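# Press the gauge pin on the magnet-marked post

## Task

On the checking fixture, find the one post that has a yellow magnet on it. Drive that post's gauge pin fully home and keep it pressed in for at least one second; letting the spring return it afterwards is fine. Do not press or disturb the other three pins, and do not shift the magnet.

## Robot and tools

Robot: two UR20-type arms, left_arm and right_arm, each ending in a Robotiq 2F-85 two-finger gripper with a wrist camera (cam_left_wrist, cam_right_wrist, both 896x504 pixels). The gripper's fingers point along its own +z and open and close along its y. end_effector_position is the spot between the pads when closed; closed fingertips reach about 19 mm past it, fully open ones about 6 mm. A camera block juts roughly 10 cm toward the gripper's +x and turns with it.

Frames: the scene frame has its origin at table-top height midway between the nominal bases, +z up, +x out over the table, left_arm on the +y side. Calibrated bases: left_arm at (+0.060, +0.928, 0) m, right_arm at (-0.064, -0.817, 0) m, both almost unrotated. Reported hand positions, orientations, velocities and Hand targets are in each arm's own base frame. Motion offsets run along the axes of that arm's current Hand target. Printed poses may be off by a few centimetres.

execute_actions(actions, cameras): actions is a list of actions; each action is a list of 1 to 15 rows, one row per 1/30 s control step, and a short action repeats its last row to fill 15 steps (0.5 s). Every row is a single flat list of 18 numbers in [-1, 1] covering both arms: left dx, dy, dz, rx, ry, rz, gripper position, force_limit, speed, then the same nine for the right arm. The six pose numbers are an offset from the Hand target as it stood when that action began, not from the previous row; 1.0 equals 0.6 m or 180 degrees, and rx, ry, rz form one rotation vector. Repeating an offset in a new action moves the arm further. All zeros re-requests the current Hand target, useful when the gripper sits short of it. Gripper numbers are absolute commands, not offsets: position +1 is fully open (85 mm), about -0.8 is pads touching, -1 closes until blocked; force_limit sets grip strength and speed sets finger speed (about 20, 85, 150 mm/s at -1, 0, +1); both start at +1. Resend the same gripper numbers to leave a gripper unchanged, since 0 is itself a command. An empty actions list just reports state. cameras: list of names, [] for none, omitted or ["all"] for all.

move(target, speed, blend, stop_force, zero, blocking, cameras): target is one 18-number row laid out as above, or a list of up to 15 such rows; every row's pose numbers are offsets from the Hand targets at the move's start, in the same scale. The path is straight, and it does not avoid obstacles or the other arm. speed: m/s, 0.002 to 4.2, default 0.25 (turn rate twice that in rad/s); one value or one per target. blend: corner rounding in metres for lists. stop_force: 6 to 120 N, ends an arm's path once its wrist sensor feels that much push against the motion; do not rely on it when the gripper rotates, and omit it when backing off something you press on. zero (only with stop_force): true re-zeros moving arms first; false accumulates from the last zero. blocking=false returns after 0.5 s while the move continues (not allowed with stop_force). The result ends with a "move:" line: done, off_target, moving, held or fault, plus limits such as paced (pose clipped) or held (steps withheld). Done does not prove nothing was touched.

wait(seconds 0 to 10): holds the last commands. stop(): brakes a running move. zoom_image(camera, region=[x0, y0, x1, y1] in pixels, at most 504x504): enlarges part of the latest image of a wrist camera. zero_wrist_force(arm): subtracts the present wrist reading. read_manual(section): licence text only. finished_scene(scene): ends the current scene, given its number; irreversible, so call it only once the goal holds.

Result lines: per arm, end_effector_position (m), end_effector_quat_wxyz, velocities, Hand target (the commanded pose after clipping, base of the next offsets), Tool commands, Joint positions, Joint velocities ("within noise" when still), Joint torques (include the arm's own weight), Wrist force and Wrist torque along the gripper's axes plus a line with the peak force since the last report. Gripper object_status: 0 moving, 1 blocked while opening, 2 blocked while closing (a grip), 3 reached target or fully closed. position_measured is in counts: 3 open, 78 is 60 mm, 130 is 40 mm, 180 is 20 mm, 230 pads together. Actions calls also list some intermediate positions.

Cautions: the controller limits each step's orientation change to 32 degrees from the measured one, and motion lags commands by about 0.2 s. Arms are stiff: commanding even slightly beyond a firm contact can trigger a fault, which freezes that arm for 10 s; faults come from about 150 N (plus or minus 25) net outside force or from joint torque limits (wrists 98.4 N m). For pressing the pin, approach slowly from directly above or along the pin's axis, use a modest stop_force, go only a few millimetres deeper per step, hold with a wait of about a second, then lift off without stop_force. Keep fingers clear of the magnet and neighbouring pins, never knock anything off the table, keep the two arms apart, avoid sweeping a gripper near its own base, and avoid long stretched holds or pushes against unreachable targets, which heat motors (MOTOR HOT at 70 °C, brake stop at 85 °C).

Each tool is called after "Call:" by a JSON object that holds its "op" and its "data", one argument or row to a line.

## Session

Call:
{"op": "execute_actions", "data": {
  "actions": []
}}

Call:
{"op": "zoom_image", "data": {
  "camera": "cam_right_wrist",
  "region": [200, 0, 600, 300]
}}

Scene clock: 0.00 s.
left_arm: end_effector_position=(+1.6020, +0.5513, +0.3701) position_measured=3 object_status=3 end_effector_quat_wxyz=(-0.049, +0.940, +0.190, +0.279) | right_arm: end_effector_position=(+0.4481, +0.4679, +0.3319) position_measured=3 object_status=3 end_effector_quat_wxyz=(-0.272, +0.502, +0.649, +0.503)
Joint positions: left_arm=[0.193 -0.686 0.985 -2.439 -1.472 -3.319] | right_arm=[4.007 -1.969 -2.772 1.193 2.076 2.519]
Joint velocities: within noise
Joint torques (N m): no reading
Motor temperatures (°C): left_arm=[24 35 26 38 34 34] | right_arm=[28 35 36 37 34 38]
Wrist force (N): no reading
Wrist torque (N m): no reading
Wrist force, peak (N): no reading
Hand target: left_arm +1.6020, +0.5513, +0.3701; -0.049, +0.940, +0.190, +0.279 | right_arm +0.4481, +0.4679, +0.3319; -0.272, +0.502, +0.649, +0.503
Tool commands: left_gripper/position=+1.0 left_gripper/force_limit=+1.0 left_gripper/speed=+1.0 right_gripper/position=+1.0 right_gripper/force_limit=+1.0 right_gripper/speed=+1.0
camera_calibration:
cam_left_wrist: T_world_to_cam=[[0.280319, -0.958405, -0.0536817, 0.116011], [-0.933413, -0.259108, -0.248199, 1.75322], [0.223966, 0.119682, -0.967221, 0.0591923], [0, 0, 0, 1]] pos_world=[1.5907, 0.558373, 0.498626]
cam_right_wrist: T_world_to_cam=[[0.956613, -0.13676, 0.257272, -0.433465], [0.120637, -0.61784, -0.776995, 0.502422], [0.265214, 0.774319, -0.574535, -0.162484], [0, 0, 0, 1]] pos_world=[0.39714, 0.37695, 0.408545]

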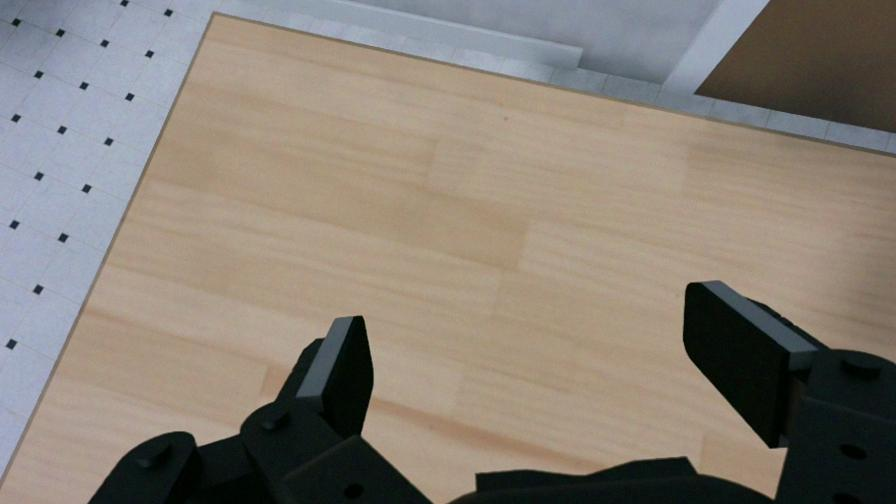

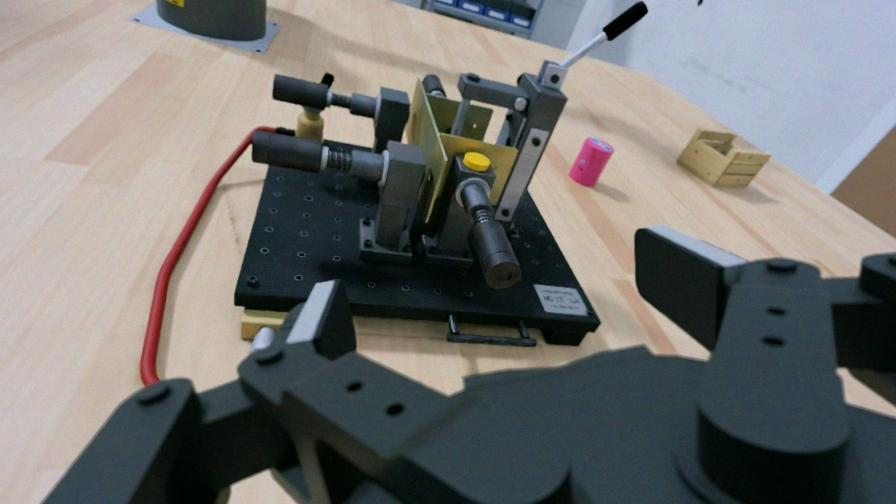

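Scaled by 1.260 from the camera's 896x504 image, which has a finer 1280x720 frame.

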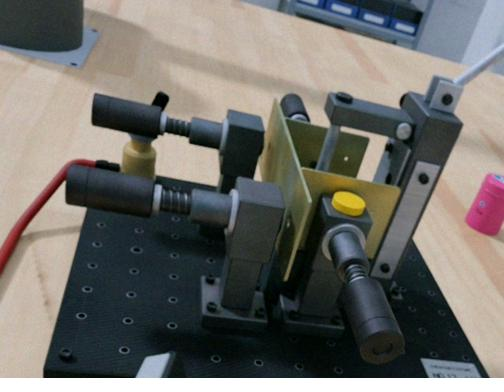

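Call:
{"op": "move", "data": {
  "target": [0,0,0,0,0,0,1,1,1,-0.232,0.072,0.369,0.0365,0.1229,0.12,-1,0,0],
  "speed": 0.4,
  "cameras": ["cam_right_wrist"]
}}

Call:
{"op": "zoom_image", "data": {
  "camera": "cam_right_wrist",
  "region": [350, 100, 750, 350]
}}

Scene clock: 2.27 s.
left_arm: end_effector_position=(+1.6020, +0.5513, +0.3701) position_measured=3 object_status=3 end_effector_quat_wxyz=(-0.049, +0.940, +0.190, +0.279) | right_arm: end_effector_position=(+0.5123, +0.5457, +0.2312) position_measured=232 object_status=3 end_effector_quat_wxyz=(-0.398, +0.504, +0.586, +0.494)
Joint positions: left_arm=[0.193 -0.686 0.985 -2.439 -1.472 -3.319] | right_arm=[3.924 -2.332 -2.558 1.48 2.309 2.777]
Joint velocities: within noise
Joint torques (N m): left_arm=[0.56 -278.37 -105.03 -11.3 1.75 -0.07] | right_arm=[22.1 169.19 -23.46 0.94 -4.04 -7.18]
Motor temperatures (°C): left_arm=[24 35 26 38 34 34] | right_arm=[28 35 36 37 34 38]
Wrist force (N): left_arm=[0.5 0.1 0.0] | right_arm=[-1.1 -0.9 -0.6]
Wrist torque (N m): left_arm=[0.03 -0.08 0.00] | right_arm=[-0.39 0.40 -0.28]
Wrist force, peak (N): left_arm=[0.7 -0.5 -0.3] | right_arm=[-19.5 6.6 15.4]
Hand target: left_arm +1.6020, +0.5513, +0.3701; -0.049, +0.940, +0.190, +0.279 | right_arm +0.5123, +0.5456, +0.2312; -0.398, +0.504, +0.586, +0.494 (not the last commanded pose)
Off the commanded pose: left_arm 0.000 m, 0 deg | right_arm 0.123 m, 15 deg.
move: held (right_arm; a check stopped the path); limits=held
pose unreachable (right arm): on one or more control steps of this call, first in action 0 (counted from 0), this arm could not follow its commanded pose, so it was not sent that pose on those steps. It may still have moved: this result reports where it is.
cause: moving toward the commanded pose would bring two parts of the arm too close to each other (its gripper and another part of the arm, with joints 4 (wrist 1) to 6 (wrist 3) between them).
camera_calibration:
cam_right_wrist: T_world_to_cam=[[0.994774, -0.0974702, 0.0304072, -0.446782], [-0.0186085, -0.465894, -0.884645, 0.477781], [0.100393, 0.879455, -0.465273, -0.295731], [0, 0, 0, 1]] pos_world=[0.483027, 0.43913, 0.298656]
Images, in order (width x height): cam_right_wrist 896x504.

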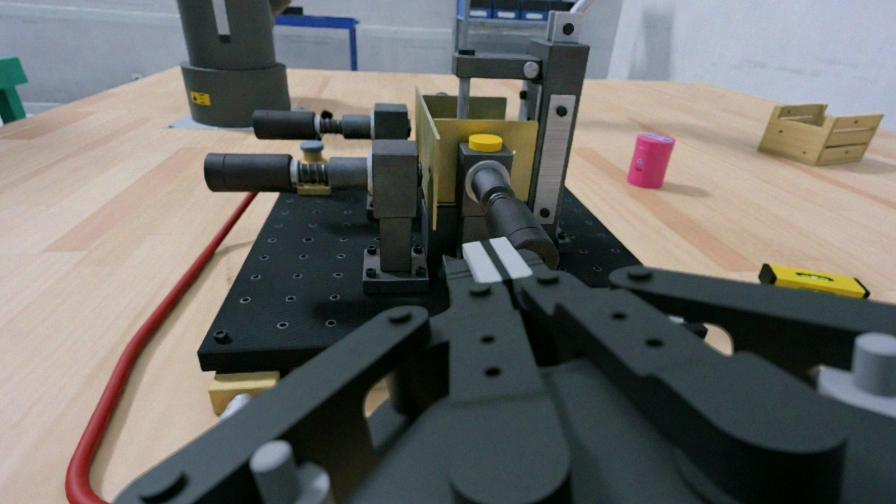

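Scaled by 1.260 from the camera's 896x504 image, which has a finer 1280x720 frame.

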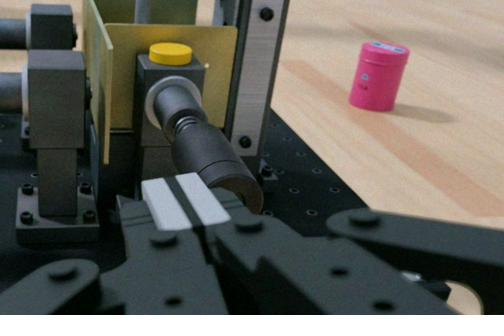

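Call:
{"op": "move", "data": {
  "target": [0,0,0,0,0,0,1,1,1,0.0975,0.132,0.005,0.053,-0.434,0.032,-1,0,0],
  "speed": 0.7,
  "cameras": ["cam_right_wrist"]
}}

Call:
{"op": "zoom_image", "data": {
  "camera": "cam_right_wrist",
  "region": [300, 0, 700, 350]
}}

Scene clock: 5.33 s.
left_arm: end_effector_position=(+1.6020, +0.5513, +0.3701) position_measured=3 object_status=3 end_effector_quat_wxyz=(-0.049, +0.940, +0.190, +0.279) | right_arm: end_effector_position=(+0.5801, +0.5605, +0.3010) position_measured=232 object_status=3 end_effector_quat_wxyz=(+0.000, +0.696, +0.718, +0.000)
Joint positions: left_arm=[0.193 -0.686 0.985 -2.439 -1.472 -3.319] | right_arm=[4.162 -1.635 -2.188 -0.888 1.571 2.561]
Joint velocities: within noise
Joint torques (N m): left_arm=[1.65 -283.86 -108.2 -10.63 2.3 -0.44] | right_arm=[24.94 65.49 111.05 4.29 -4.45 5.33]
Motor temperatures (°C): left_arm=[24 35 26 38 34 34] | right_arm=[28 35 36 37 34 38]
Wrist force (N): left_arm=[0.5 0.2 0.1] | right_arm=[-0.5 3.0 0.6]
Wrist torque (N m): left_arm=[0.05 -0.07 0.00] | right_arm=[1.28 0.24 -0.70]
Wrist force, peak (N): left_arm=[0.7 -0.2 -0.3] | right_arm=[0.8 3.5 1.7]
Hand target: left_arm +1.6020, +0.5513, +0.3701; -0.049, +0.940, +0.190, +0.279 | right_arm +0.5801, +0.5605, +0.3010; +0.000, +0.696, +0.718, +0.000
Off the commanded pose: left_arm 0.000 m, 0 deg | right_arm 0.000 m, 0 deg.
move: done
camera_calibration:
cam_right_wrist: T_world_to_cam=[[0.988419, -0.134279, 0.0706839, -0.50271], [-0.148959, -0.947453, 0.283097, 0.541748], [0.0289555, -0.290348, -0.956483, 0.561837], [0, 0, 0, 1]] pos_world=[0.561318, 0.608906, 0.419554]
Images, in order (width x height): cam_right_wrist 896x504.

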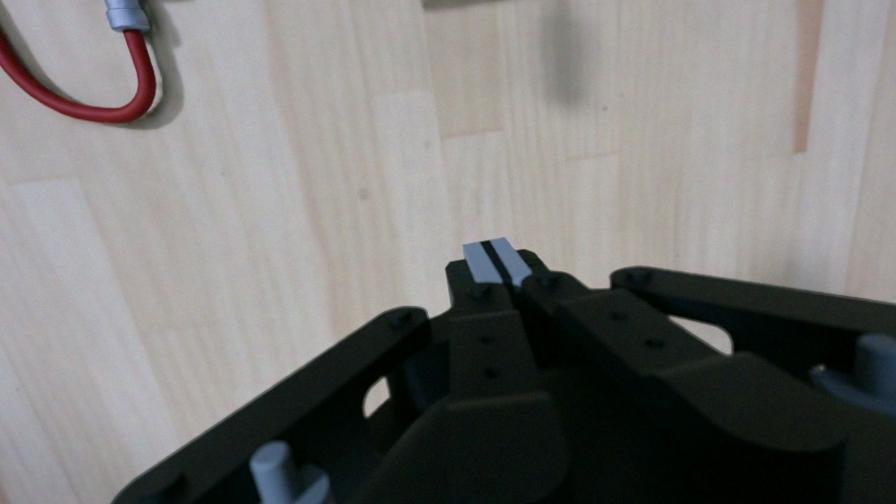

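Scaled by 1.260 from the camera's 896x504 image, which has a finer 1280x720 frame.

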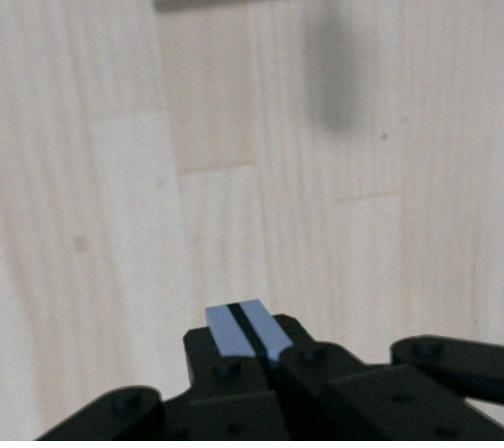

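Call:
{"op": "move", "data": {
  "target": [0,0,0,0,0,0,1,1,1,0.117,0,0.25,0,0,0,-1,0,0],
  "speed": 0.4,
  "cameras": ["cam_right_wrist"]
}}

Call:
{"op": "zoom_image", "data": {
  "camera": "cam_right_wrist",
  "region": [300, 0, 700, 300]
}}

Scene clock: 8.37 s.
left_arm: end_effector_position=(+1.6020, +0.5513, +0.3701) position_measured=3 object_status=3 end_effector_quat_wxyz=(-0.049, +0.940, +0.190, +0.279) | right_arm: end_effector_position=(+0.5780, +0.6307, +0.1512) position_measured=232 object_status=3 end_effector_quat_wxyz=(+0.000, +0.696, +0.718, +0.000)
Joint positions: left_arm=[0.193 -0.686 0.985 -2.439 -1.472 -3.319] | right_arm=[4.208 -1.841 -2.22 -0.651 1.571 2.607]
Joint velocities: within noise
Joint torques (N m): left_arm=[5.51 -282.94 -109.42 -11.08 3.43 1.41] | right_arm=[20.53 96.89 87.37 16.49 -4.18 5.93]
Motor temperatures (°C): left_arm=[24 35 26 38 34 34] | right_arm=[28 35 36 37 34 38]
Wrist force (N): left_arm=[0.3 -0.1 -0.1] | right_arm=[-1.2 2.3 0.7]
Wrist torque (N m): left_arm=[0.00 -0.04 0.00] | right_arm=[1.33 0.43 -0.67]
Wrist force, peak (N): left_arm=[0.5 -0.2 -0.5] | right_arm=[0.2 2.3 4.8]
Hand target: left_arm +1.6020, +0.5513, +0.3701; -0.049, +0.940, +0.190, +0.279 | right_arm +0.5781, +0.6308, +0.1511; +0.000, +0.696, +0.718, +0.000
Off the commanded pose: left_arm 0.000 m, 0 deg | right_arm 0.000 m, 0 deg.
move: done
camera_calibration:
cam_right_wrist: T_world_to_cam=[[0.988437, -0.134204, 0.0705798, -0.480751], [-0.148861, -0.947426, 0.28324, 0.650258], [0.0288571, -0.290472, -0.956448, 0.439127], [0, 0, 0, 1]] pos_world=[0.559318, 0.679106, 0.269754]
Images, in order (width x height): cam_right_wrist 896x504.

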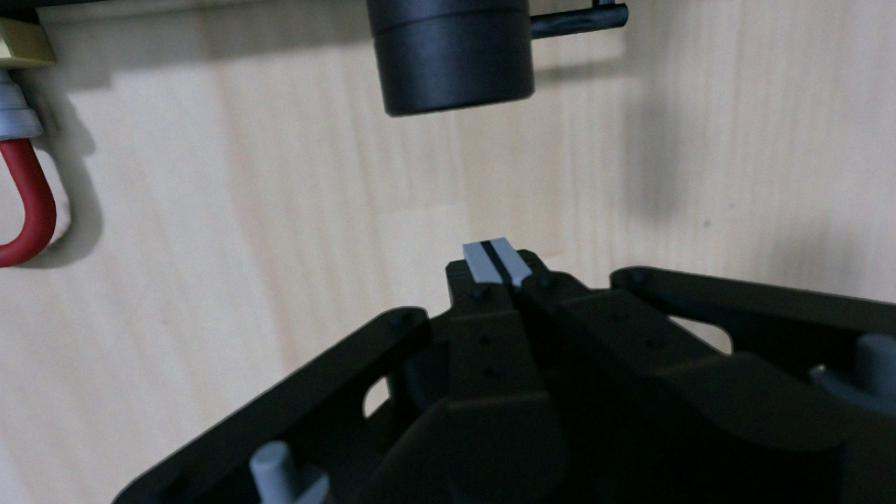

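Scaled by 1.260 from the camera's 896x504 image, which has a finer 1280x720 frame.

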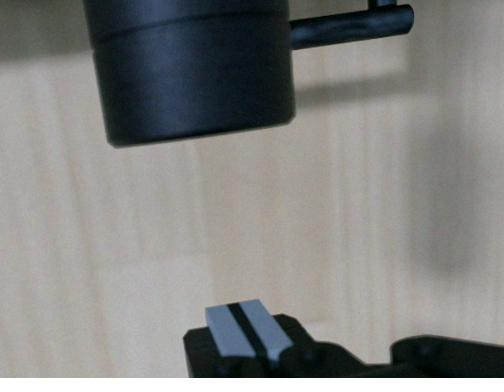

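Call:
{"op": "move", "data": {
  "target": [0,0,0,0,0,0,1,1,1,0.052,-0.011,0.008,0,0,0,-1,0,0],
  "speed": 0.1,
  "cameras": []
}}

Call:
{"op": "move", "data": {
  "target": [0,0,0,0,0,0,1,1,1,0.075,0,0,0,0,0,-1,0,0],
  "speed": 0.012,
  "stop_force": 30,
  "cameras": ["cam_right_wrist"]
}}

Call:
{"op": "wait", "data": {
  "seconds": 1.1,
  "cameras": []
}}

Scene clock: 9.63 s.
left_arm: end_effector_position=(+1.6020, +0.5513, +0.3701) position_measured=3 object_status=3 end_effector_quat_wxyz=(-0.049, +0.940, +0.190, +0.279) | right_arm: end_effector_position=(+0.5706, +0.6616, +0.1464) position_measured=232 object_status=3 end_effector_quat_wxyz=(+0.000, +0.696, +0.718, +0.000)
Joint positions: left_arm=[0.193 -0.686 0.985 -2.439 -1.472 -3.319] | right_arm=[4.233 -1.863 -2.197 -0.652 1.571 2.632]
Joint velocities: within noise
Joint torques (N m): left_arm=[7.52 -282.67 -111.16 -11.35 2.98 1.36] | right_arm=[20.59 98.72 81.75 5.34 -2.95 6.12]
Motor temperatures (°C): left_arm=[24 35 26 38 34 34] | right_arm=[28 35 36 37 34 38]
Wrist force (N): left_arm=[0.4 0.2 -0.2] | right_arm=[-1.2 2.2 0.6]
Wrist torque (N m): left_arm=[0.04 -0.05 0.00] | right_arm=[1.38 0.42 -0.69]
Wrist force, peak (N): left_arm=[0.4 -0.3 -0.4] | right_arm=[-2.0 2.9 0.5]
Hand target: left_arm +1.6020, +0.5513, +0.3701; -0.049, +0.940, +0.190, +0.279 | right_arm +0.5705, +0.6618, +0.1463; +0.000, +0.696, +0.718, +0.000
Off the commanded pose: left_arm 0.000 m, 0 deg | right_arm 0.000 m, 0 deg.
move: done
No camera images: "cameras" was empty.

Scene clock: 13.17 s.
left_arm: end_effector_position=(+1.6020, +0.5513, +0.3701) position_measured=3 object_status=3 end_effector_quat_wxyz=(-0.049, +0.940, +0.190, +0.279) | right_arm: end_effector_position=(+0.5697, +0.6879, +0.1463) position_measured=232 object_status=3 end_effector_quat_wxyz=(+0.000, +0.696, +0.718, +0.000)
Joint positions: left_arm=[0.193 -0.686 0.985 -2.439 -1.472 -3.319] | right_arm=[4.248 -1.88 -2.17 -0.662 1.571 2.647]
Joint velocities: within noise
Joint torques (N m): left_arm=[5.21 -287.02 -115.57 -10.34 4.09 1.92] | right_arm=[-5.73 151.82 78.61 19.21 5.44 -7.28]
Motor temperatures (°C): left_arm=[24 35 26 38 34 34] | right_arm=[28 35 36 37 34 38]
Wrist force (N): left_arm=[0.3 -0.3 -0.4] | right_arm=[-20.8 -0.3 5.0]
Wrist torque (N m): left_arm=[-0.05 -0.04 0.00] | right_arm=[1.35 0.96 -0.50]
Wrist force, peak (N): left_arm=[0.7 -0.3 -0.3] | right_arm=[-60.4 3.2 -10.0]
Hand target: left_arm +1.6020, +0.5513, +0.3701; -0.049, +0.940, +0.190, +0.279 | right_arm +0.5697, +0.6879, +0.1463; +0.000, +0.696, +0.718, +0.000 (not the last commanded pose)
Off the commanded pose: left_arm 0.000 m, 0 deg | right_arm 0.019 m, 0 deg.
move: contact (right_arm)
camera_calibration:
cam_right_wrist: T_world_to_cam=[[0.988437, -0.134204, 0.0705798, -0.464525], [-0.148861, -0.947426, 0.28324, 0.704603], [0.0288571, -0.290472, -0.956448, 0.451295], [0, 0, 0, 1]] pos_world=[0.551018, 0.736306, 0.264854]
Images, in order (width x height): cam_right_wrist 896x504.

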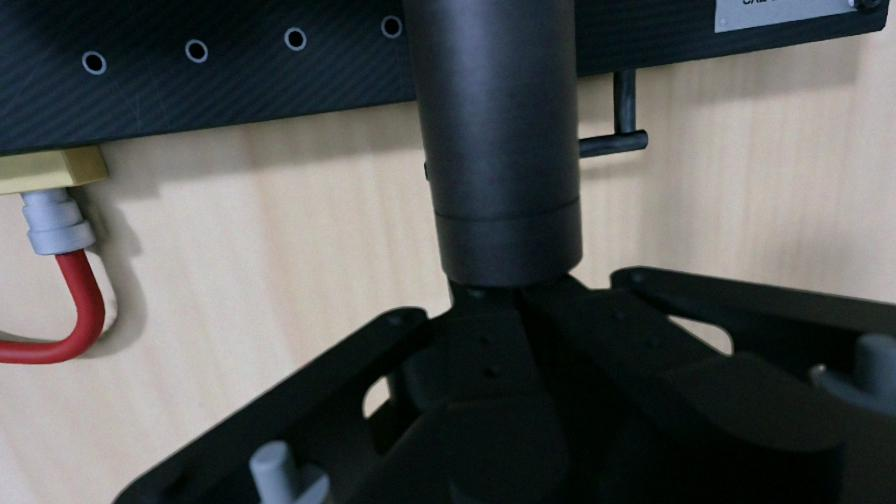

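Scene clock: 14.27 s.
left_arm: end_effector_position=(+1.6020, +0.5513, +0.3701) position_measured=3 object_status=3 end_effector_quat_wxyz=(-0.049, +0.940, +0.190, +0.279) | right_arm: end_effector_position=(+0.5698, +0.6879, +0.1463) position_measured=232 object_status=3 end_effector_quat_wxyz=(+0.000, +0.696, +0.718, +0.000)
Joint positions: left_arm=[0.193 -0.686 0.985 -2.439 -1.472 -3.319] | right_arm=[4.248 -1.88 -2.17 -0.662 1.571 2.647]
Joint velocities: within noise
Joint torques (N m): left_arm=[5.14 -288.62 -113.34 -10.8 4.59 2.15] | right_arm=[-9.04 150.51 79.31 13.67 5.37 -6.59]
Motor temperatures (°C): left_arm=[24 35 26 38 34 34] | right_arm=[28 35 36 37 34 38]
Wrist force (N): left_arm=[0.2 0.1 -0.1] | right_arm=[-20.3 -0.9 4.8]
Wrist torque (N m): left_arm=[0.02 -0.01 0.00] | right_arm=[1.31 0.96 -0.51]
Wrist force, peak (N): left_arm=[0.6 -0.1 -0.1] | right_arm=[-21.0 -0.6 5.0]
Hand target: left_arm +1.6020, +0.5513, +0.3701; -0.049, +0.940, +0.190, +0.279 | right_arm +0.5697, +0.6879, +0.1463; +0.000, +0.696, +0.718, +0.000 (not the last commanded pose)
Tool commands: left_gripper/position=+1.0 left_gripper/force_limit=+1.0 left_gripper/speed=+1.0 right_gripper/position=-1.0 right_gripper/force_limit=+0.0 right_gripper/speed=+0.0
Off the commanded pose: left_arm 0.000 m, 0 deg | right_arm 0.019 m, 0 deg.
wait: 1.10 s; at rest by 0.17 s
No camera images: "cameras" was empty.

Call:
{"op": "move", "data": {
  "target": [0,0,0,0,0,0,1,1,1,0.0015,0,0,0,0,0,-1,0,0],
  "speed": 0.01,
  "stop_force": 40,
  "cameras": []
}}

Call:
{"op": "wait", "data": {
  "seconds": 1.1,
  "cameras": []
}}

Scene clock: 15.43 s.
left_arm: end_effector_position=(+1.6020, +0.5513, +0.3701) position_measured=3 object_status=3 end_effector_quat_wxyz=(-0.049, +0.940, +0.190, +0.279) | right_arm: end_effector_position=(+0.5698, +0.6882, +0.1463) position_measured=232 object_status=3 end_effector_quat_wxyz=(+0.000, +0.697, +0.718, +0.000)
Joint positions: left_arm=[0.193 -0.686 0.985 -2.439 -1.472 -3.319] | right_arm=[4.248 -1.88 -2.169 -0.662 1.571 2.647]
Joint velocities: within noise
Joint torques (N m): left_arm=[6.86 -286.32 -115.21 -11.01 5.11 2.48] | right_arm=[37.63 127.79 106.5 24.92 6.24 -4.69]
Motor temperatures (°C): left_arm=[24 35 26 38 34 34] | right_arm=[28 35 36 37 34 38]
Wrist force (N): left_arm=[0.3 -0.3 0.0] | right_arm=[-67.8 -3.1 -13.6]
Wrist torque (N m): left_arm=[-0.04 -0.04 0.00] | right_arm=[1.04 2.53 -0.08]
Wrist force, peak (N): left_arm=[0.5 -0.3 -0.4] | right_arm=[-68.7 -3.0 -13.4]
Hand target: left_arm +1.6020, +0.5513, +0.3701; -0.049, +0.940, +0.190, +0.279 | right_arm +0.5698, +0.6882, +0.1463; +0.000, +0.696, +0.718, +0.000 (not the last commanded pose)
Off the commanded pose: left_arm 0.000 m, 0 deg | right_arm 0.001 m, 0 deg.
move: contact (right_arm)
No camera images: "cameras" was empty.

Scene clock: 16.53 s.
left_arm: end_effector_position=(+1.6020, +0.5513, +0.3701) position_measured=3 object_status=3 end_effector_quat_wxyz=(-0.049, +0.940, +0.190, +0.279) | right_arm: end_effector_position=(+0.5697, +0.6882, +0.1463) position_measured=232 object_status=3 end_effector_quat_wxyz=(+0.000, +0.696, +0.718, +0.000)
Joint positions: left_arm=[0.193 -0.686 0.985 -2.439 -1.472 -3.319] | right_arm=[4.248 -1.88 -2.169 -0.662 1.571 2.647]
Joint velocities: within noise
Joint torques (N m): left_arm=[6.36 -287.74 -118.94 -10.77 5.05 2.25] | right_arm=[25.65 141.54 96.78 27.69 5.81 -7.76]
Motor temperatures (°C): left_arm=[24 35 26 38 34 34] | right_arm=[28 35 36 37 34 38]
Wrist force (N): left_arm=[0.6 0.0 -0.3] | right_arm=[-60.2 1.2 -12.8]
Wrist torque (N m): left_arm=[0.00 -0.08 0.00] | right_arm=[1.21 2.37 -0.09]
Wrist force, peak (N): left_arm=[0.5 -0.3 -0.2] | right_arm=[-67.9 -2.6 -13.5]
Hand target: left_arm +1.6020, +0.5513, +0.3701; -0.049, +0.940, +0.190, +0.279 | right_arm +0.5698, +0.6882, +0.1463; +0.000, +0.696, +0.718, +0.000 (not the last commanded pose)
Tool commands: left_gripper/position=+1.0 left_gripper/force_limit=+1.0 left_gripper/speed=+1.0 right_gripper/position=-1.0 right_gripper/force_limit=+0.0 right_gripper/speed=+0.0
Off the commanded pose: left_arm 0.000 m, 0 deg | right_arm 0.001 m, 0 deg.
wait: 1.10 s; at rest by 0.17 s
No camera images: "cameras" was empty.

Call:
{"op": "finished_scene", "data": {
  "scene": 2
}}

The scene is finished: the task was done.


## Next scene

The same job, from a new start.

Call:
{"op": "execute_actions", "data": {
  "actions": []
}}

Scene clock: 0.00 s.
left_arm: end_effector_position=(+0.3071, -0.4220, +0.1602) position_measured=3 object_status=3 end_effector_quat_wxyz=(+0.066, +0.956, -0.074, +0.275) | right_arm: end_effector_position=(+0.4900, -0.3027, +0.2369) position_measured=3 object_status=3 end_effector_quat_wxyz=(+0.548, -0.467, -0.511, -0.471)
Joint positions: left_arm=[-1.763 -1.739 2.857 -2.766 -1.003 1.555] | right_arm=[2.511 -2.074 -2.06 -2.212 2.389 -0.015]
Joint velocities: within noise
Joint torques (N m): no reading
Motor temperatures (°C): left_arm=[24 35 26 38 34 33] | right_arm=[28 35 35 36 33 38]
Wrist force (N): no reading
Wrist torque (N m): no reading
Wrist force, peak (N): no reading
Hand target: left_arm +0.3071, -0.4220, +0.1602; +0.066, +0.956, -0.074, +0.275 | right_arm +0.4900, -0.3027, +0.2369; +0.548, -0.467, -0.511, -0.471
Tool commands: left_gripper/position=+1.0 left_gripper/force_limit=+1.0 left_gripper/speed=+1.0 right_gripper/position=+1.0 right_gripper/force_limit=+1.0 right_gripper/speed=+1.0
camera_calibration:
cam_left_wrist: T_world_to_cam=[[-0.285835, -0.958093, 0.0188626, -0.30276], [-0.929607, 0.27245, -0.248197, 0.463413], [0.232657, -0.0884782, -0.968526, 0.172428], [0, 0, 0, 1]] pos_world=[0.304136, -0.401073, 0.28773]
cam_right_wrist: T_world_to_cam=[[0.978979, 0.0562001, -0.196068, -0.399553], [-0.174505, -0.266853, -0.947807, 0.238768], [-0.105588, 0.962097, -0.251436, 0.530477], [0, 0, 0, 1]] pos_world=[0.488832, -0.424199, 0.281347]

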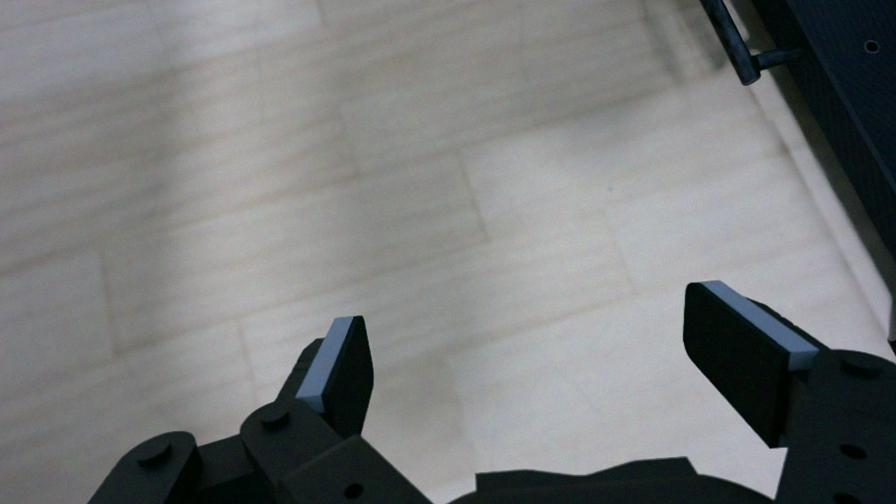

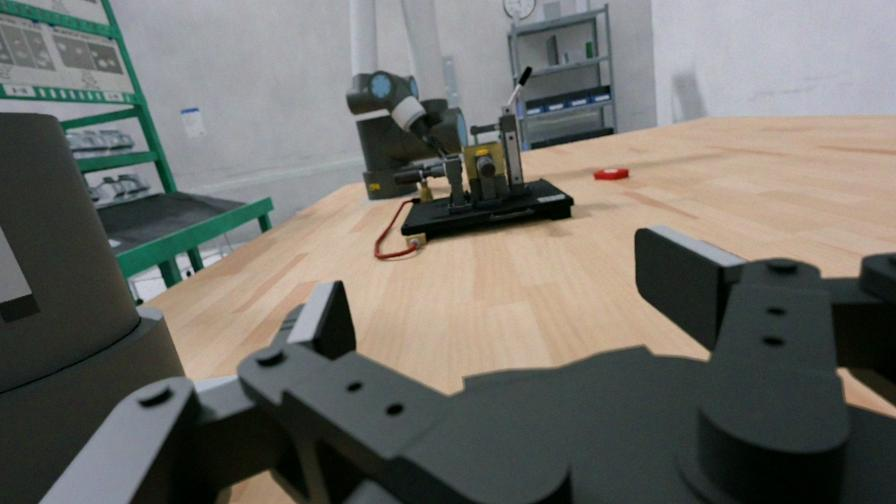

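Call:
{"op": "zoom_image", "data": {
  "camera": "cam_right_wrist",
  "region": [370, 80, 600, 260]
}}

Scaled by 2.191 from the camera's 896x504 image, which has a finer 1280x720 frame.

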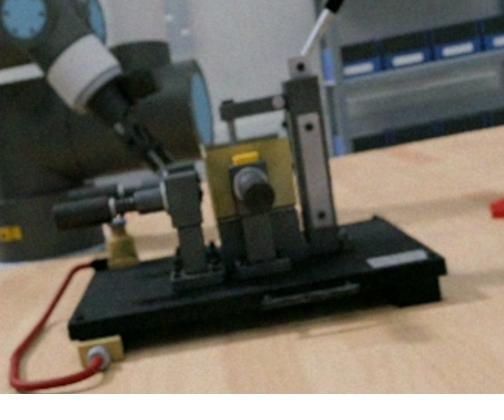

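Call:
{"op": "move", "data": {
  "target": [
    [0,0,0,0,0,0,1,1,1,0.26,0.317,0.477,-0.05,-0.18,0.025,-1,0,0],
    [0,0,0,0,0,0,1,1,1,0.2,0.16,1.0,-0.103,-0.37,0.051,-1,0,0]
  ],
  "speed": 0.7,
  "blend": 0.15,
  "cameras": ["cam_right_wrist"]
}}

Call:
{"op": "zoom_image", "data": {
  "camera": "cam_right_wrist",
  "region": [200, 0, 700, 300]
}}

Scene clock: 4.80 s.
left_arm: end_effector_position=(+0.3071, -0.4220, +0.1602) position_measured=3 object_status=3 end_effector_quat_wxyz=(+0.066, +0.956, -0.074, +0.275) | right_arm: end_effector_position=(+0.5173, +0.2994, +0.3794) position_measured=232 object_status=3 end_effector_quat_wxyz=(-0.135, +0.761, +0.611, +0.168)
Joint positions: left_arm=[-1.763 -1.739 2.857 -2.766 -1.003 1.555] | right_arm=[3.864 -1.254 -2.512 -0.588 1.822 2.556]
Joint velocities: within noise
Joint torques (N m): left_arm=[5.29 -6.46 -58.85 -9.18 3.62 -0.32] | right_arm=[24.97 26.11 80.75 7.86 -1.25 6.61]
Motor temperatures (°C): left_arm=[24 35 26 38 34 33] | right_arm=[28 35 35 36 33 38]
Wrist force (N): left_arm=[0.0 0.0 -0.4] | right_arm=[-0.2 2.1 2.6]
Wrist torque (N m): left_arm=[0.00 0.00 0.00] | right_arm=[1.23 -0.03 -0.33]
Wrist force, peak (N): left_arm=[-0.1 -0.5 -0.3] | right_arm=[4.6 1.9 3.7]
Hand target: left_arm +0.3071, -0.4220, +0.1602; +0.066, +0.956, -0.074, +0.275 | right_arm +0.5173, +0.2994, +0.3794; -0.135, +0.761, +0.611, +0.168
Off the commanded pose: left_arm 0.000 m, 0 deg | right_arm 0.000 m, 0 deg.
move: done; limits=paced
camera_calibration:
cam_right_wrist: T_world_to_cam=[[0.922418, -0.386159, -0.00517613, -0.34292], [-0.383103, -0.913263, -0.138502, 0.533614], [0.0487565, 0.12974, -0.990349, 0.439684], [0, 0, 0, 1]] pos_world=[0.499307, 0.297864, 0.507572]
Images, in order (width x height): cam_right_wrist 896x504.

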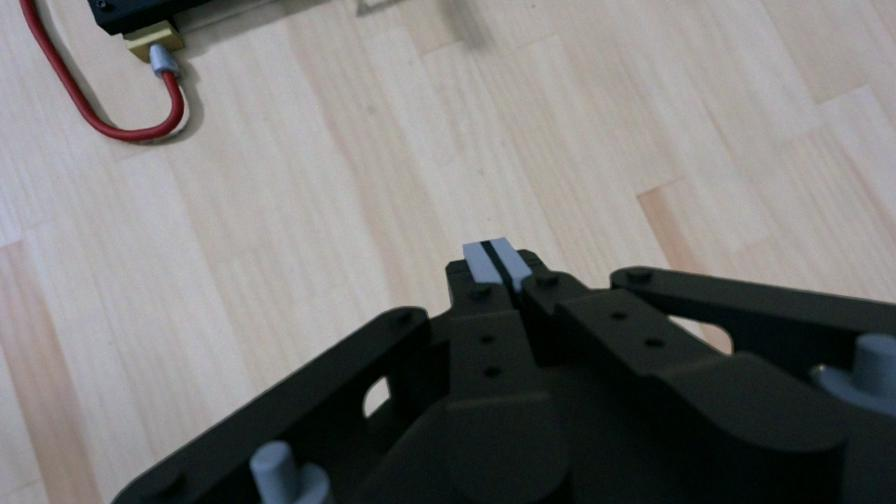

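Scaled by 1.008 from the camera's 896x504 image, which has a finer 1280x720 frame.

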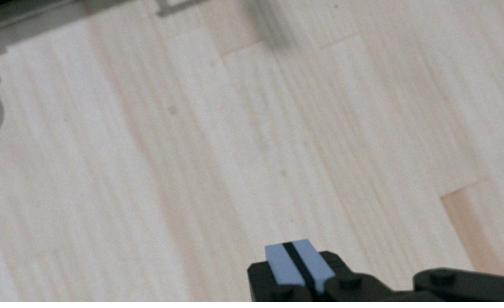

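Call:
{"op": "move", "data": {
  "target": [0,0,0,0,0,0,1,1,1,0.269,-0.1225,0.472,0.008,-0.138,-0.036,-1,0,0],
  "speed": 0.4,
  "cameras": ["cam_right_wrist"]
}}

Call:
{"op": "zoom_image", "data": {
  "camera": "cam_right_wrist",
  "region": [250, 0, 700, 300]
}}

Scene clock: 7.17 s.
left_arm: end_effector_position=(+0.3071, -0.4220, +0.1602) position_measured=3 object_status=3 end_effector_quat_wxyz=(+0.066, +0.956, -0.074, +0.275) | right_arm: end_effector_position=(+0.5028, +0.5744, +0.1905) position_measured=232 object_status=3 end_effector_quat_wxyz=(+0.000, +0.742, +0.670, +0.000)
Joint positions: left_arm=[-1.763 -1.739 2.857 -2.766 -1.003 1.555] | right_arm=[4.26 -1.705 -2.321 -0.687 1.571 2.792]
Joint velocities: within noise
Joint torques (N m): left_arm=[6.84 -8.12 -61.21 -7.86 3.8 -0.3] | right_arm=[22.22 70.71 80.92 5.51 -3.84 5.99]
Motor temperatures (°C): left_arm=[24 35 26 38 34 33] | right_arm=[28 35 35 36 33 38]
Wrist force (N): left_arm=[0.0 0.0 -0.2] | right_arm=[-0.4 2.5 1.4]
Wrist torque (N m): left_arm=[0.01 0.02 0.00] | right_arm=[1.46 0.12 -0.50]
Wrist force, peak (N): left_arm=[0.4 0.1 -0.4] | right_arm=[4.0 1.4 4.3]
Hand target: left_arm +0.3071, -0.4220, +0.1602; +0.066, +0.956, -0.074, +0.275 | right_arm +0.5028, +0.5745, +0.1904; +0.000, +0.742, +0.670, +0.000
Off the commanded pose: left_arm 0.000 m, 0 deg | right_arm 0.000 m, 0 deg.
move: done
camera_calibration:
cam_right_wrist: T_world_to_cam=[[0.962085, -0.263603, 0.0700448, -0.328969], [-0.272549, -0.919265, 0.284021, 0.620538], [-0.0104792, -0.292343, -0.956256, 0.483302], [0, 0, 0, 1]] pos_world=[0.490688, 0.625011, 0.308957]
Images, in order (width x height): cam_right_wrist 896x504.

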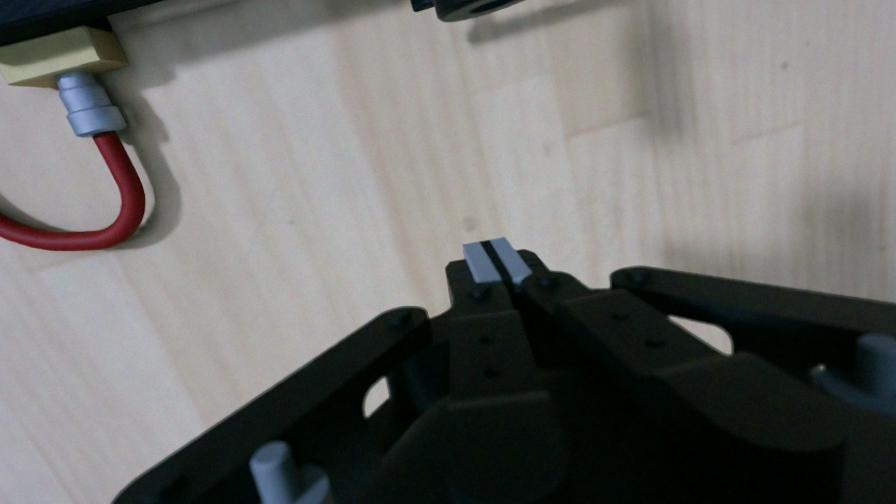

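Scaled by 1.120 from the camera's 896x504 image, which has a finer 1280x720 frame.

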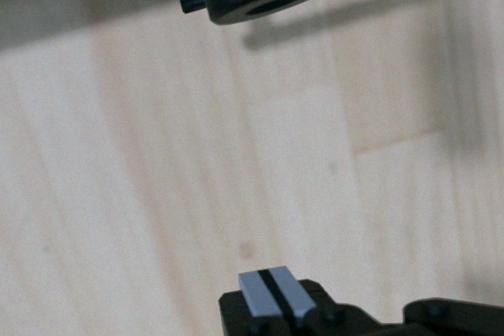

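Call:
{"op": "move", "data": {
  "target": [0,0,0,0,0,0,1,1,1,0.0867,0.0178,0.0725,0,0,-0.033,-1,0,0],
  "speed": 0.15,
  "cameras": ["cam_right_wrist"]
}}

Scene clock: 8.53 s.
left_arm: end_effector_position=(+0.3071, -0.4220, +0.1602) position_measured=3 object_status=3 end_effector_quat_wxyz=(+0.066, +0.956, -0.074, +0.275) | right_arm: end_effector_position=(+0.5187, +0.6251, +0.1470) position_measured=232 object_status=3 end_effector_quat_wxyz=(+0.000, +0.707, +0.707, +0.000)
Joint positions: left_arm=[-1.763 -1.739 2.857 -2.766 -1.003 1.555] | right_arm=[4.27 -1.806 -2.281 -0.625 1.571 2.698]
Joint velocities: within noise
Joint torques (N m): left_arm=[12.07 -3.03 -61.69 -7.58 4.54 -0.72] | right_arm=[23.28 88.29 77.96 14.45 4.79 -6.49]
Motor temperatures (°C): left_arm=[24 35 26 38 34 33] | right_arm=[28 35 35 36 33 38]
Wrist force (N): left_arm=[0.1 -0.1 0.1] | right_arm=[-1.2 2.6 1.6]
Wrist torque (N m): left_arm=[-0.01 -0.01 0.00] | right_arm=[1.60 0.25 -0.37]
Wrist force, peak (N): left_arm=[0.1 0.0 -0.4] | right_arm=[0.0 2.9 3.1]
Hand target: left_arm +0.3071, -0.4220, +0.1602; +0.066, +0.956, -0.074, +0.275 | right_arm +0.5187, +0.6252, +0.1469; +0.000, +0.707, +0.707, +0.000
Off the commanded pose: left_arm 0.000 m, 0 deg | right_arm 0.000 m, 0 deg.
move: done
camera_calibration:
cam_right_wrist: T_world_to_cam=[[0.984178, -0.162711, 0.0701343, -0.402402], [-0.176067, -0.942465, 0.284184, 0.648157], [0.0198592, -0.292035, -0.956201, 0.440735], [0, 0, 0, 1]] pos_world=[0.501402, 0.6741, 0.265458]
Images, in order (width x height): cam_right_wrist 896x504.

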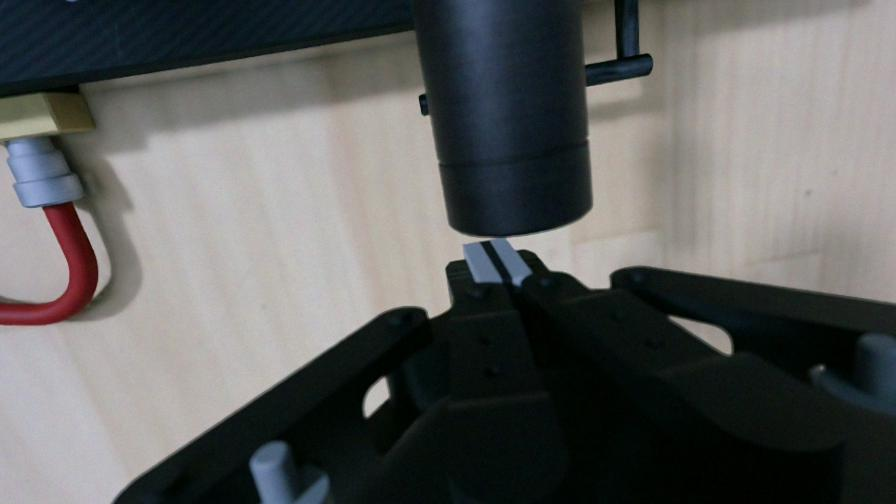

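Call:
{"op": "move", "data": {
  "target": [0,0,0,0,0,0,1,1,1,0.07,0,0,0,0,0,-1,0,0],
  "speed": 0.012,
  "stop_force": 40,
  "cameras": ["cam_right_wrist"]
}}

Call:
{"op": "move", "data": {
  "target": [0,0,0,0,0,0,1,1,1,0.0012,0,0,0,0,0,-1,0,0],
  "speed": 0.01,
  "stop_force": 40,
  "cameras": []
}}

Call:
{"op": "wait", "data": {
  "seconds": 1.1,
  "cameras": []
}}

Scene clock: 12.63 s.
left_arm: end_effector_position=(+0.3071, -0.4220, +0.1602) position_measured=3 object_status=3 end_effector_quat_wxyz=(+0.066, +0.956, -0.074, +0.275) | right_arm: end_effector_position=(+0.5186, +0.6561, +0.1468) position_measured=232 object_status=3 end_effector_quat_wxyz=(+0.000, +0.707, +0.707, +0.000)
Joint positions: left_arm=[-1.763 -1.739 2.857 -2.766 -1.003 1.555] | right_arm=[4.286 -1.829 -2.248 -0.636 1.571 2.714]
Joint velocities: within noise
Joint torques (N m): left_arm=[10.96 -11.6 -63.28 -7.07 4.43 -0.75] | right_arm=[-0.08 142.01 92.46 24.38 9.48 -7.4]
Motor temperatures (°C): left_arm=[24 35 26 38 34 33] | right_arm=[28 35 35 36 33 38]
Wrist force (N): left_arm=[0.2 0.0 -0.2] | right_arm=[-35.5 2.6 10.1]
Wrist torque (N m): left_arm=[0.00 -0.03 0.00] | right_arm=[1.48 1.10 -0.63]
Wrist force, peak (N): left_arm=[0.5 0.1 -0.3] | right_arm=[-73.1 4.1 -11.6]
Hand target: left_arm +0.3071, -0.4220, +0.1602; +0.066, +0.956, -0.074, +0.275 | right_arm +0.5186, +0.6561, +0.1468; +0.000, +0.707, +0.707, +0.000 (not the last commanded pose)
Off the commanded pose: left_arm 0.000 m, 0 deg | right_arm 0.011 m, 0 deg.
move: contact (right_arm)
camera_calibration:
cam_right_wrist: T_world_to_cam=[[0.984215, -0.162546, 0.0699948, -0.397434], [-0.17587, -0.942464, 0.284309, 0.677364], [0.0197543, -0.292131, -0.956174, 0.449835], [0, 0, 0, 1]] pos_world=[0.501402, 0.7052, 0.265358]
Images, in order (width x height): cam_right_wrist 896x504.

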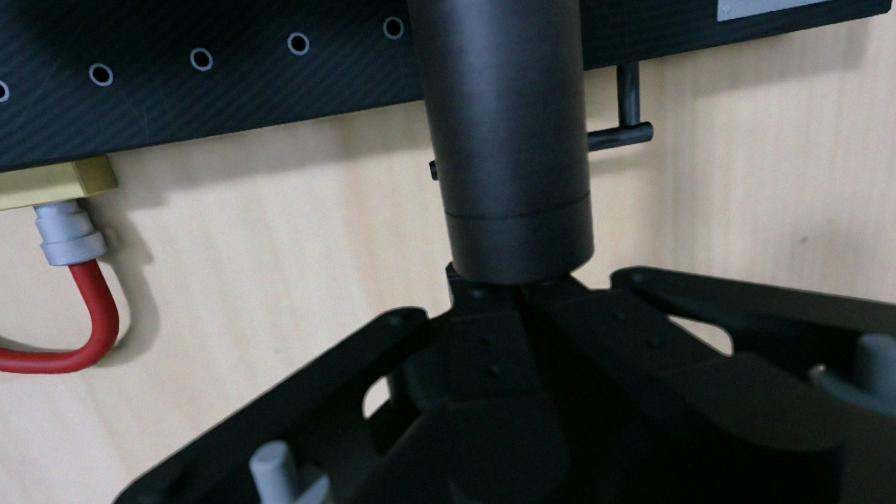

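Scene clock: 13.60 s.
left_arm: end_effector_position=(+0.3071, -0.4220, +0.1602) position_measured=3 object_status=3 end_effector_quat_wxyz=(+0.066, +0.956, -0.074, +0.275) | right_arm: end_effector_position=(+0.5187, +0.6564, +0.1468) position_measured=232 object_status=3 end_effector_quat_wxyz=(+0.000, +0.707, +0.707, +0.000)
Joint positions: left_arm=[-1.763 -1.739 2.857 -2.766 -1.003 1.555] | right_arm=[4.286 -1.829 -2.247 -0.637 1.571 2.714]
Joint velocities: within noise
Joint torques (N m): left_arm=[11.87 -6.42 -64.7 -7.59 4.4 -1.09] | right_arm=[33.67 110.24 119.39 30.78 8.77 2.27]
Motor temperatures (°C): left_arm=[24 35 26 38 34 33] | right_arm=[28 35 35 36 33 38]
Wrist force (N): left_arm=[0.2 0.1 -0.2] | right_arm=[-82.0 -5.8 -14.2]
Wrist torque (N m): left_arm=[0.03 -0.03 0.01] | right_arm=[1.44 2.73 -1.11]
Wrist force, peak (N): left_arm=[-0.5 -0.1 -0.2] | right_arm=[-82.3 -6.1 -14.7]
Hand target: left_arm +0.3071, -0.4220, +0.1602; +0.066, +0.956, -0.074, +0.275 | right_arm +0.5187, +0.6563, +0.1468; +0.000, +0.707, +0.707, +0.000
Off the commanded pose: left_arm 0.000 m, 0 deg | right_arm 0.000 m, 0 deg.
move: contact (right_arm)
No camera images: "cameras" was empty.

Scene clock: 14.70 s.
left_arm: end_effector_position=(+0.3071, -0.4220, +0.1602) position_measured=3 object_status=3 end_effector_quat_wxyz=(+0.066, +0.956, -0.074, +0.275) | right_arm: end_effector_position=(+0.5187, +0.6563, +0.1468) position_measured=232 object_status=3 end_effector_quat_wxyz=(+0.000, +0.707, +0.707, +0.000)
Joint positions: left_arm=[-1.763 -1.739 2.857 -2.766 -1.003 1.555] | right_arm=[4.286 -1.829 -2.247 -0.637 1.571 2.714]
Joint velocities: within noise
Joint torques (N m): left_arm=[13.64 -6 -66.93 -8.03 4.27 -1.16] | right_arm=[34.94 118.7 111.51 33.02 8.75 -4.59]
Motor temperatures (°C): left_arm=[24 35 26 38 34 33] | right_arm=[28 35 35 36 33 38]
Wrist force (N): left_arm=[0.1 -0.2 0.1] | right_arm=[-76.2 -2.9 -15.1]
Wrist torque (N m): left_arm=[-0.02 -0.01 0.00] | right_arm=[1.55 2.54 -1.04]
Wrist force, peak (N): left_arm=[0.3 0.3 0.0] | right_arm=[-81.7 -5.8 -14.3]
Hand target: left_arm +0.3071, -0.4220, +0.1602; +0.066, +0.956, -0.074, +0.275 | right_arm +0.5187, +0.6563, +0.1468; +0.000, +0.707, +0.707, +0.000
Tool commands: left_gripper/position=+1.0 left_gripper/force_limit=+1.0 left_gripper/speed=+1.0 right_gripper/position=-1.0 right_gripper/force_limit=+0.0 right_gripper/speed=+0.0
Off the commanded pose: left_arm 0.000 m, 0 deg | right_arm 0.000 m, 0 deg.
wait: 1.10 s; at rest by 0.17 s
No camera images: "cameras" was empty.

Call:
{"op": "finished_scene", "data": {
  "scene": 3
}}

The scene is finished: the task was done.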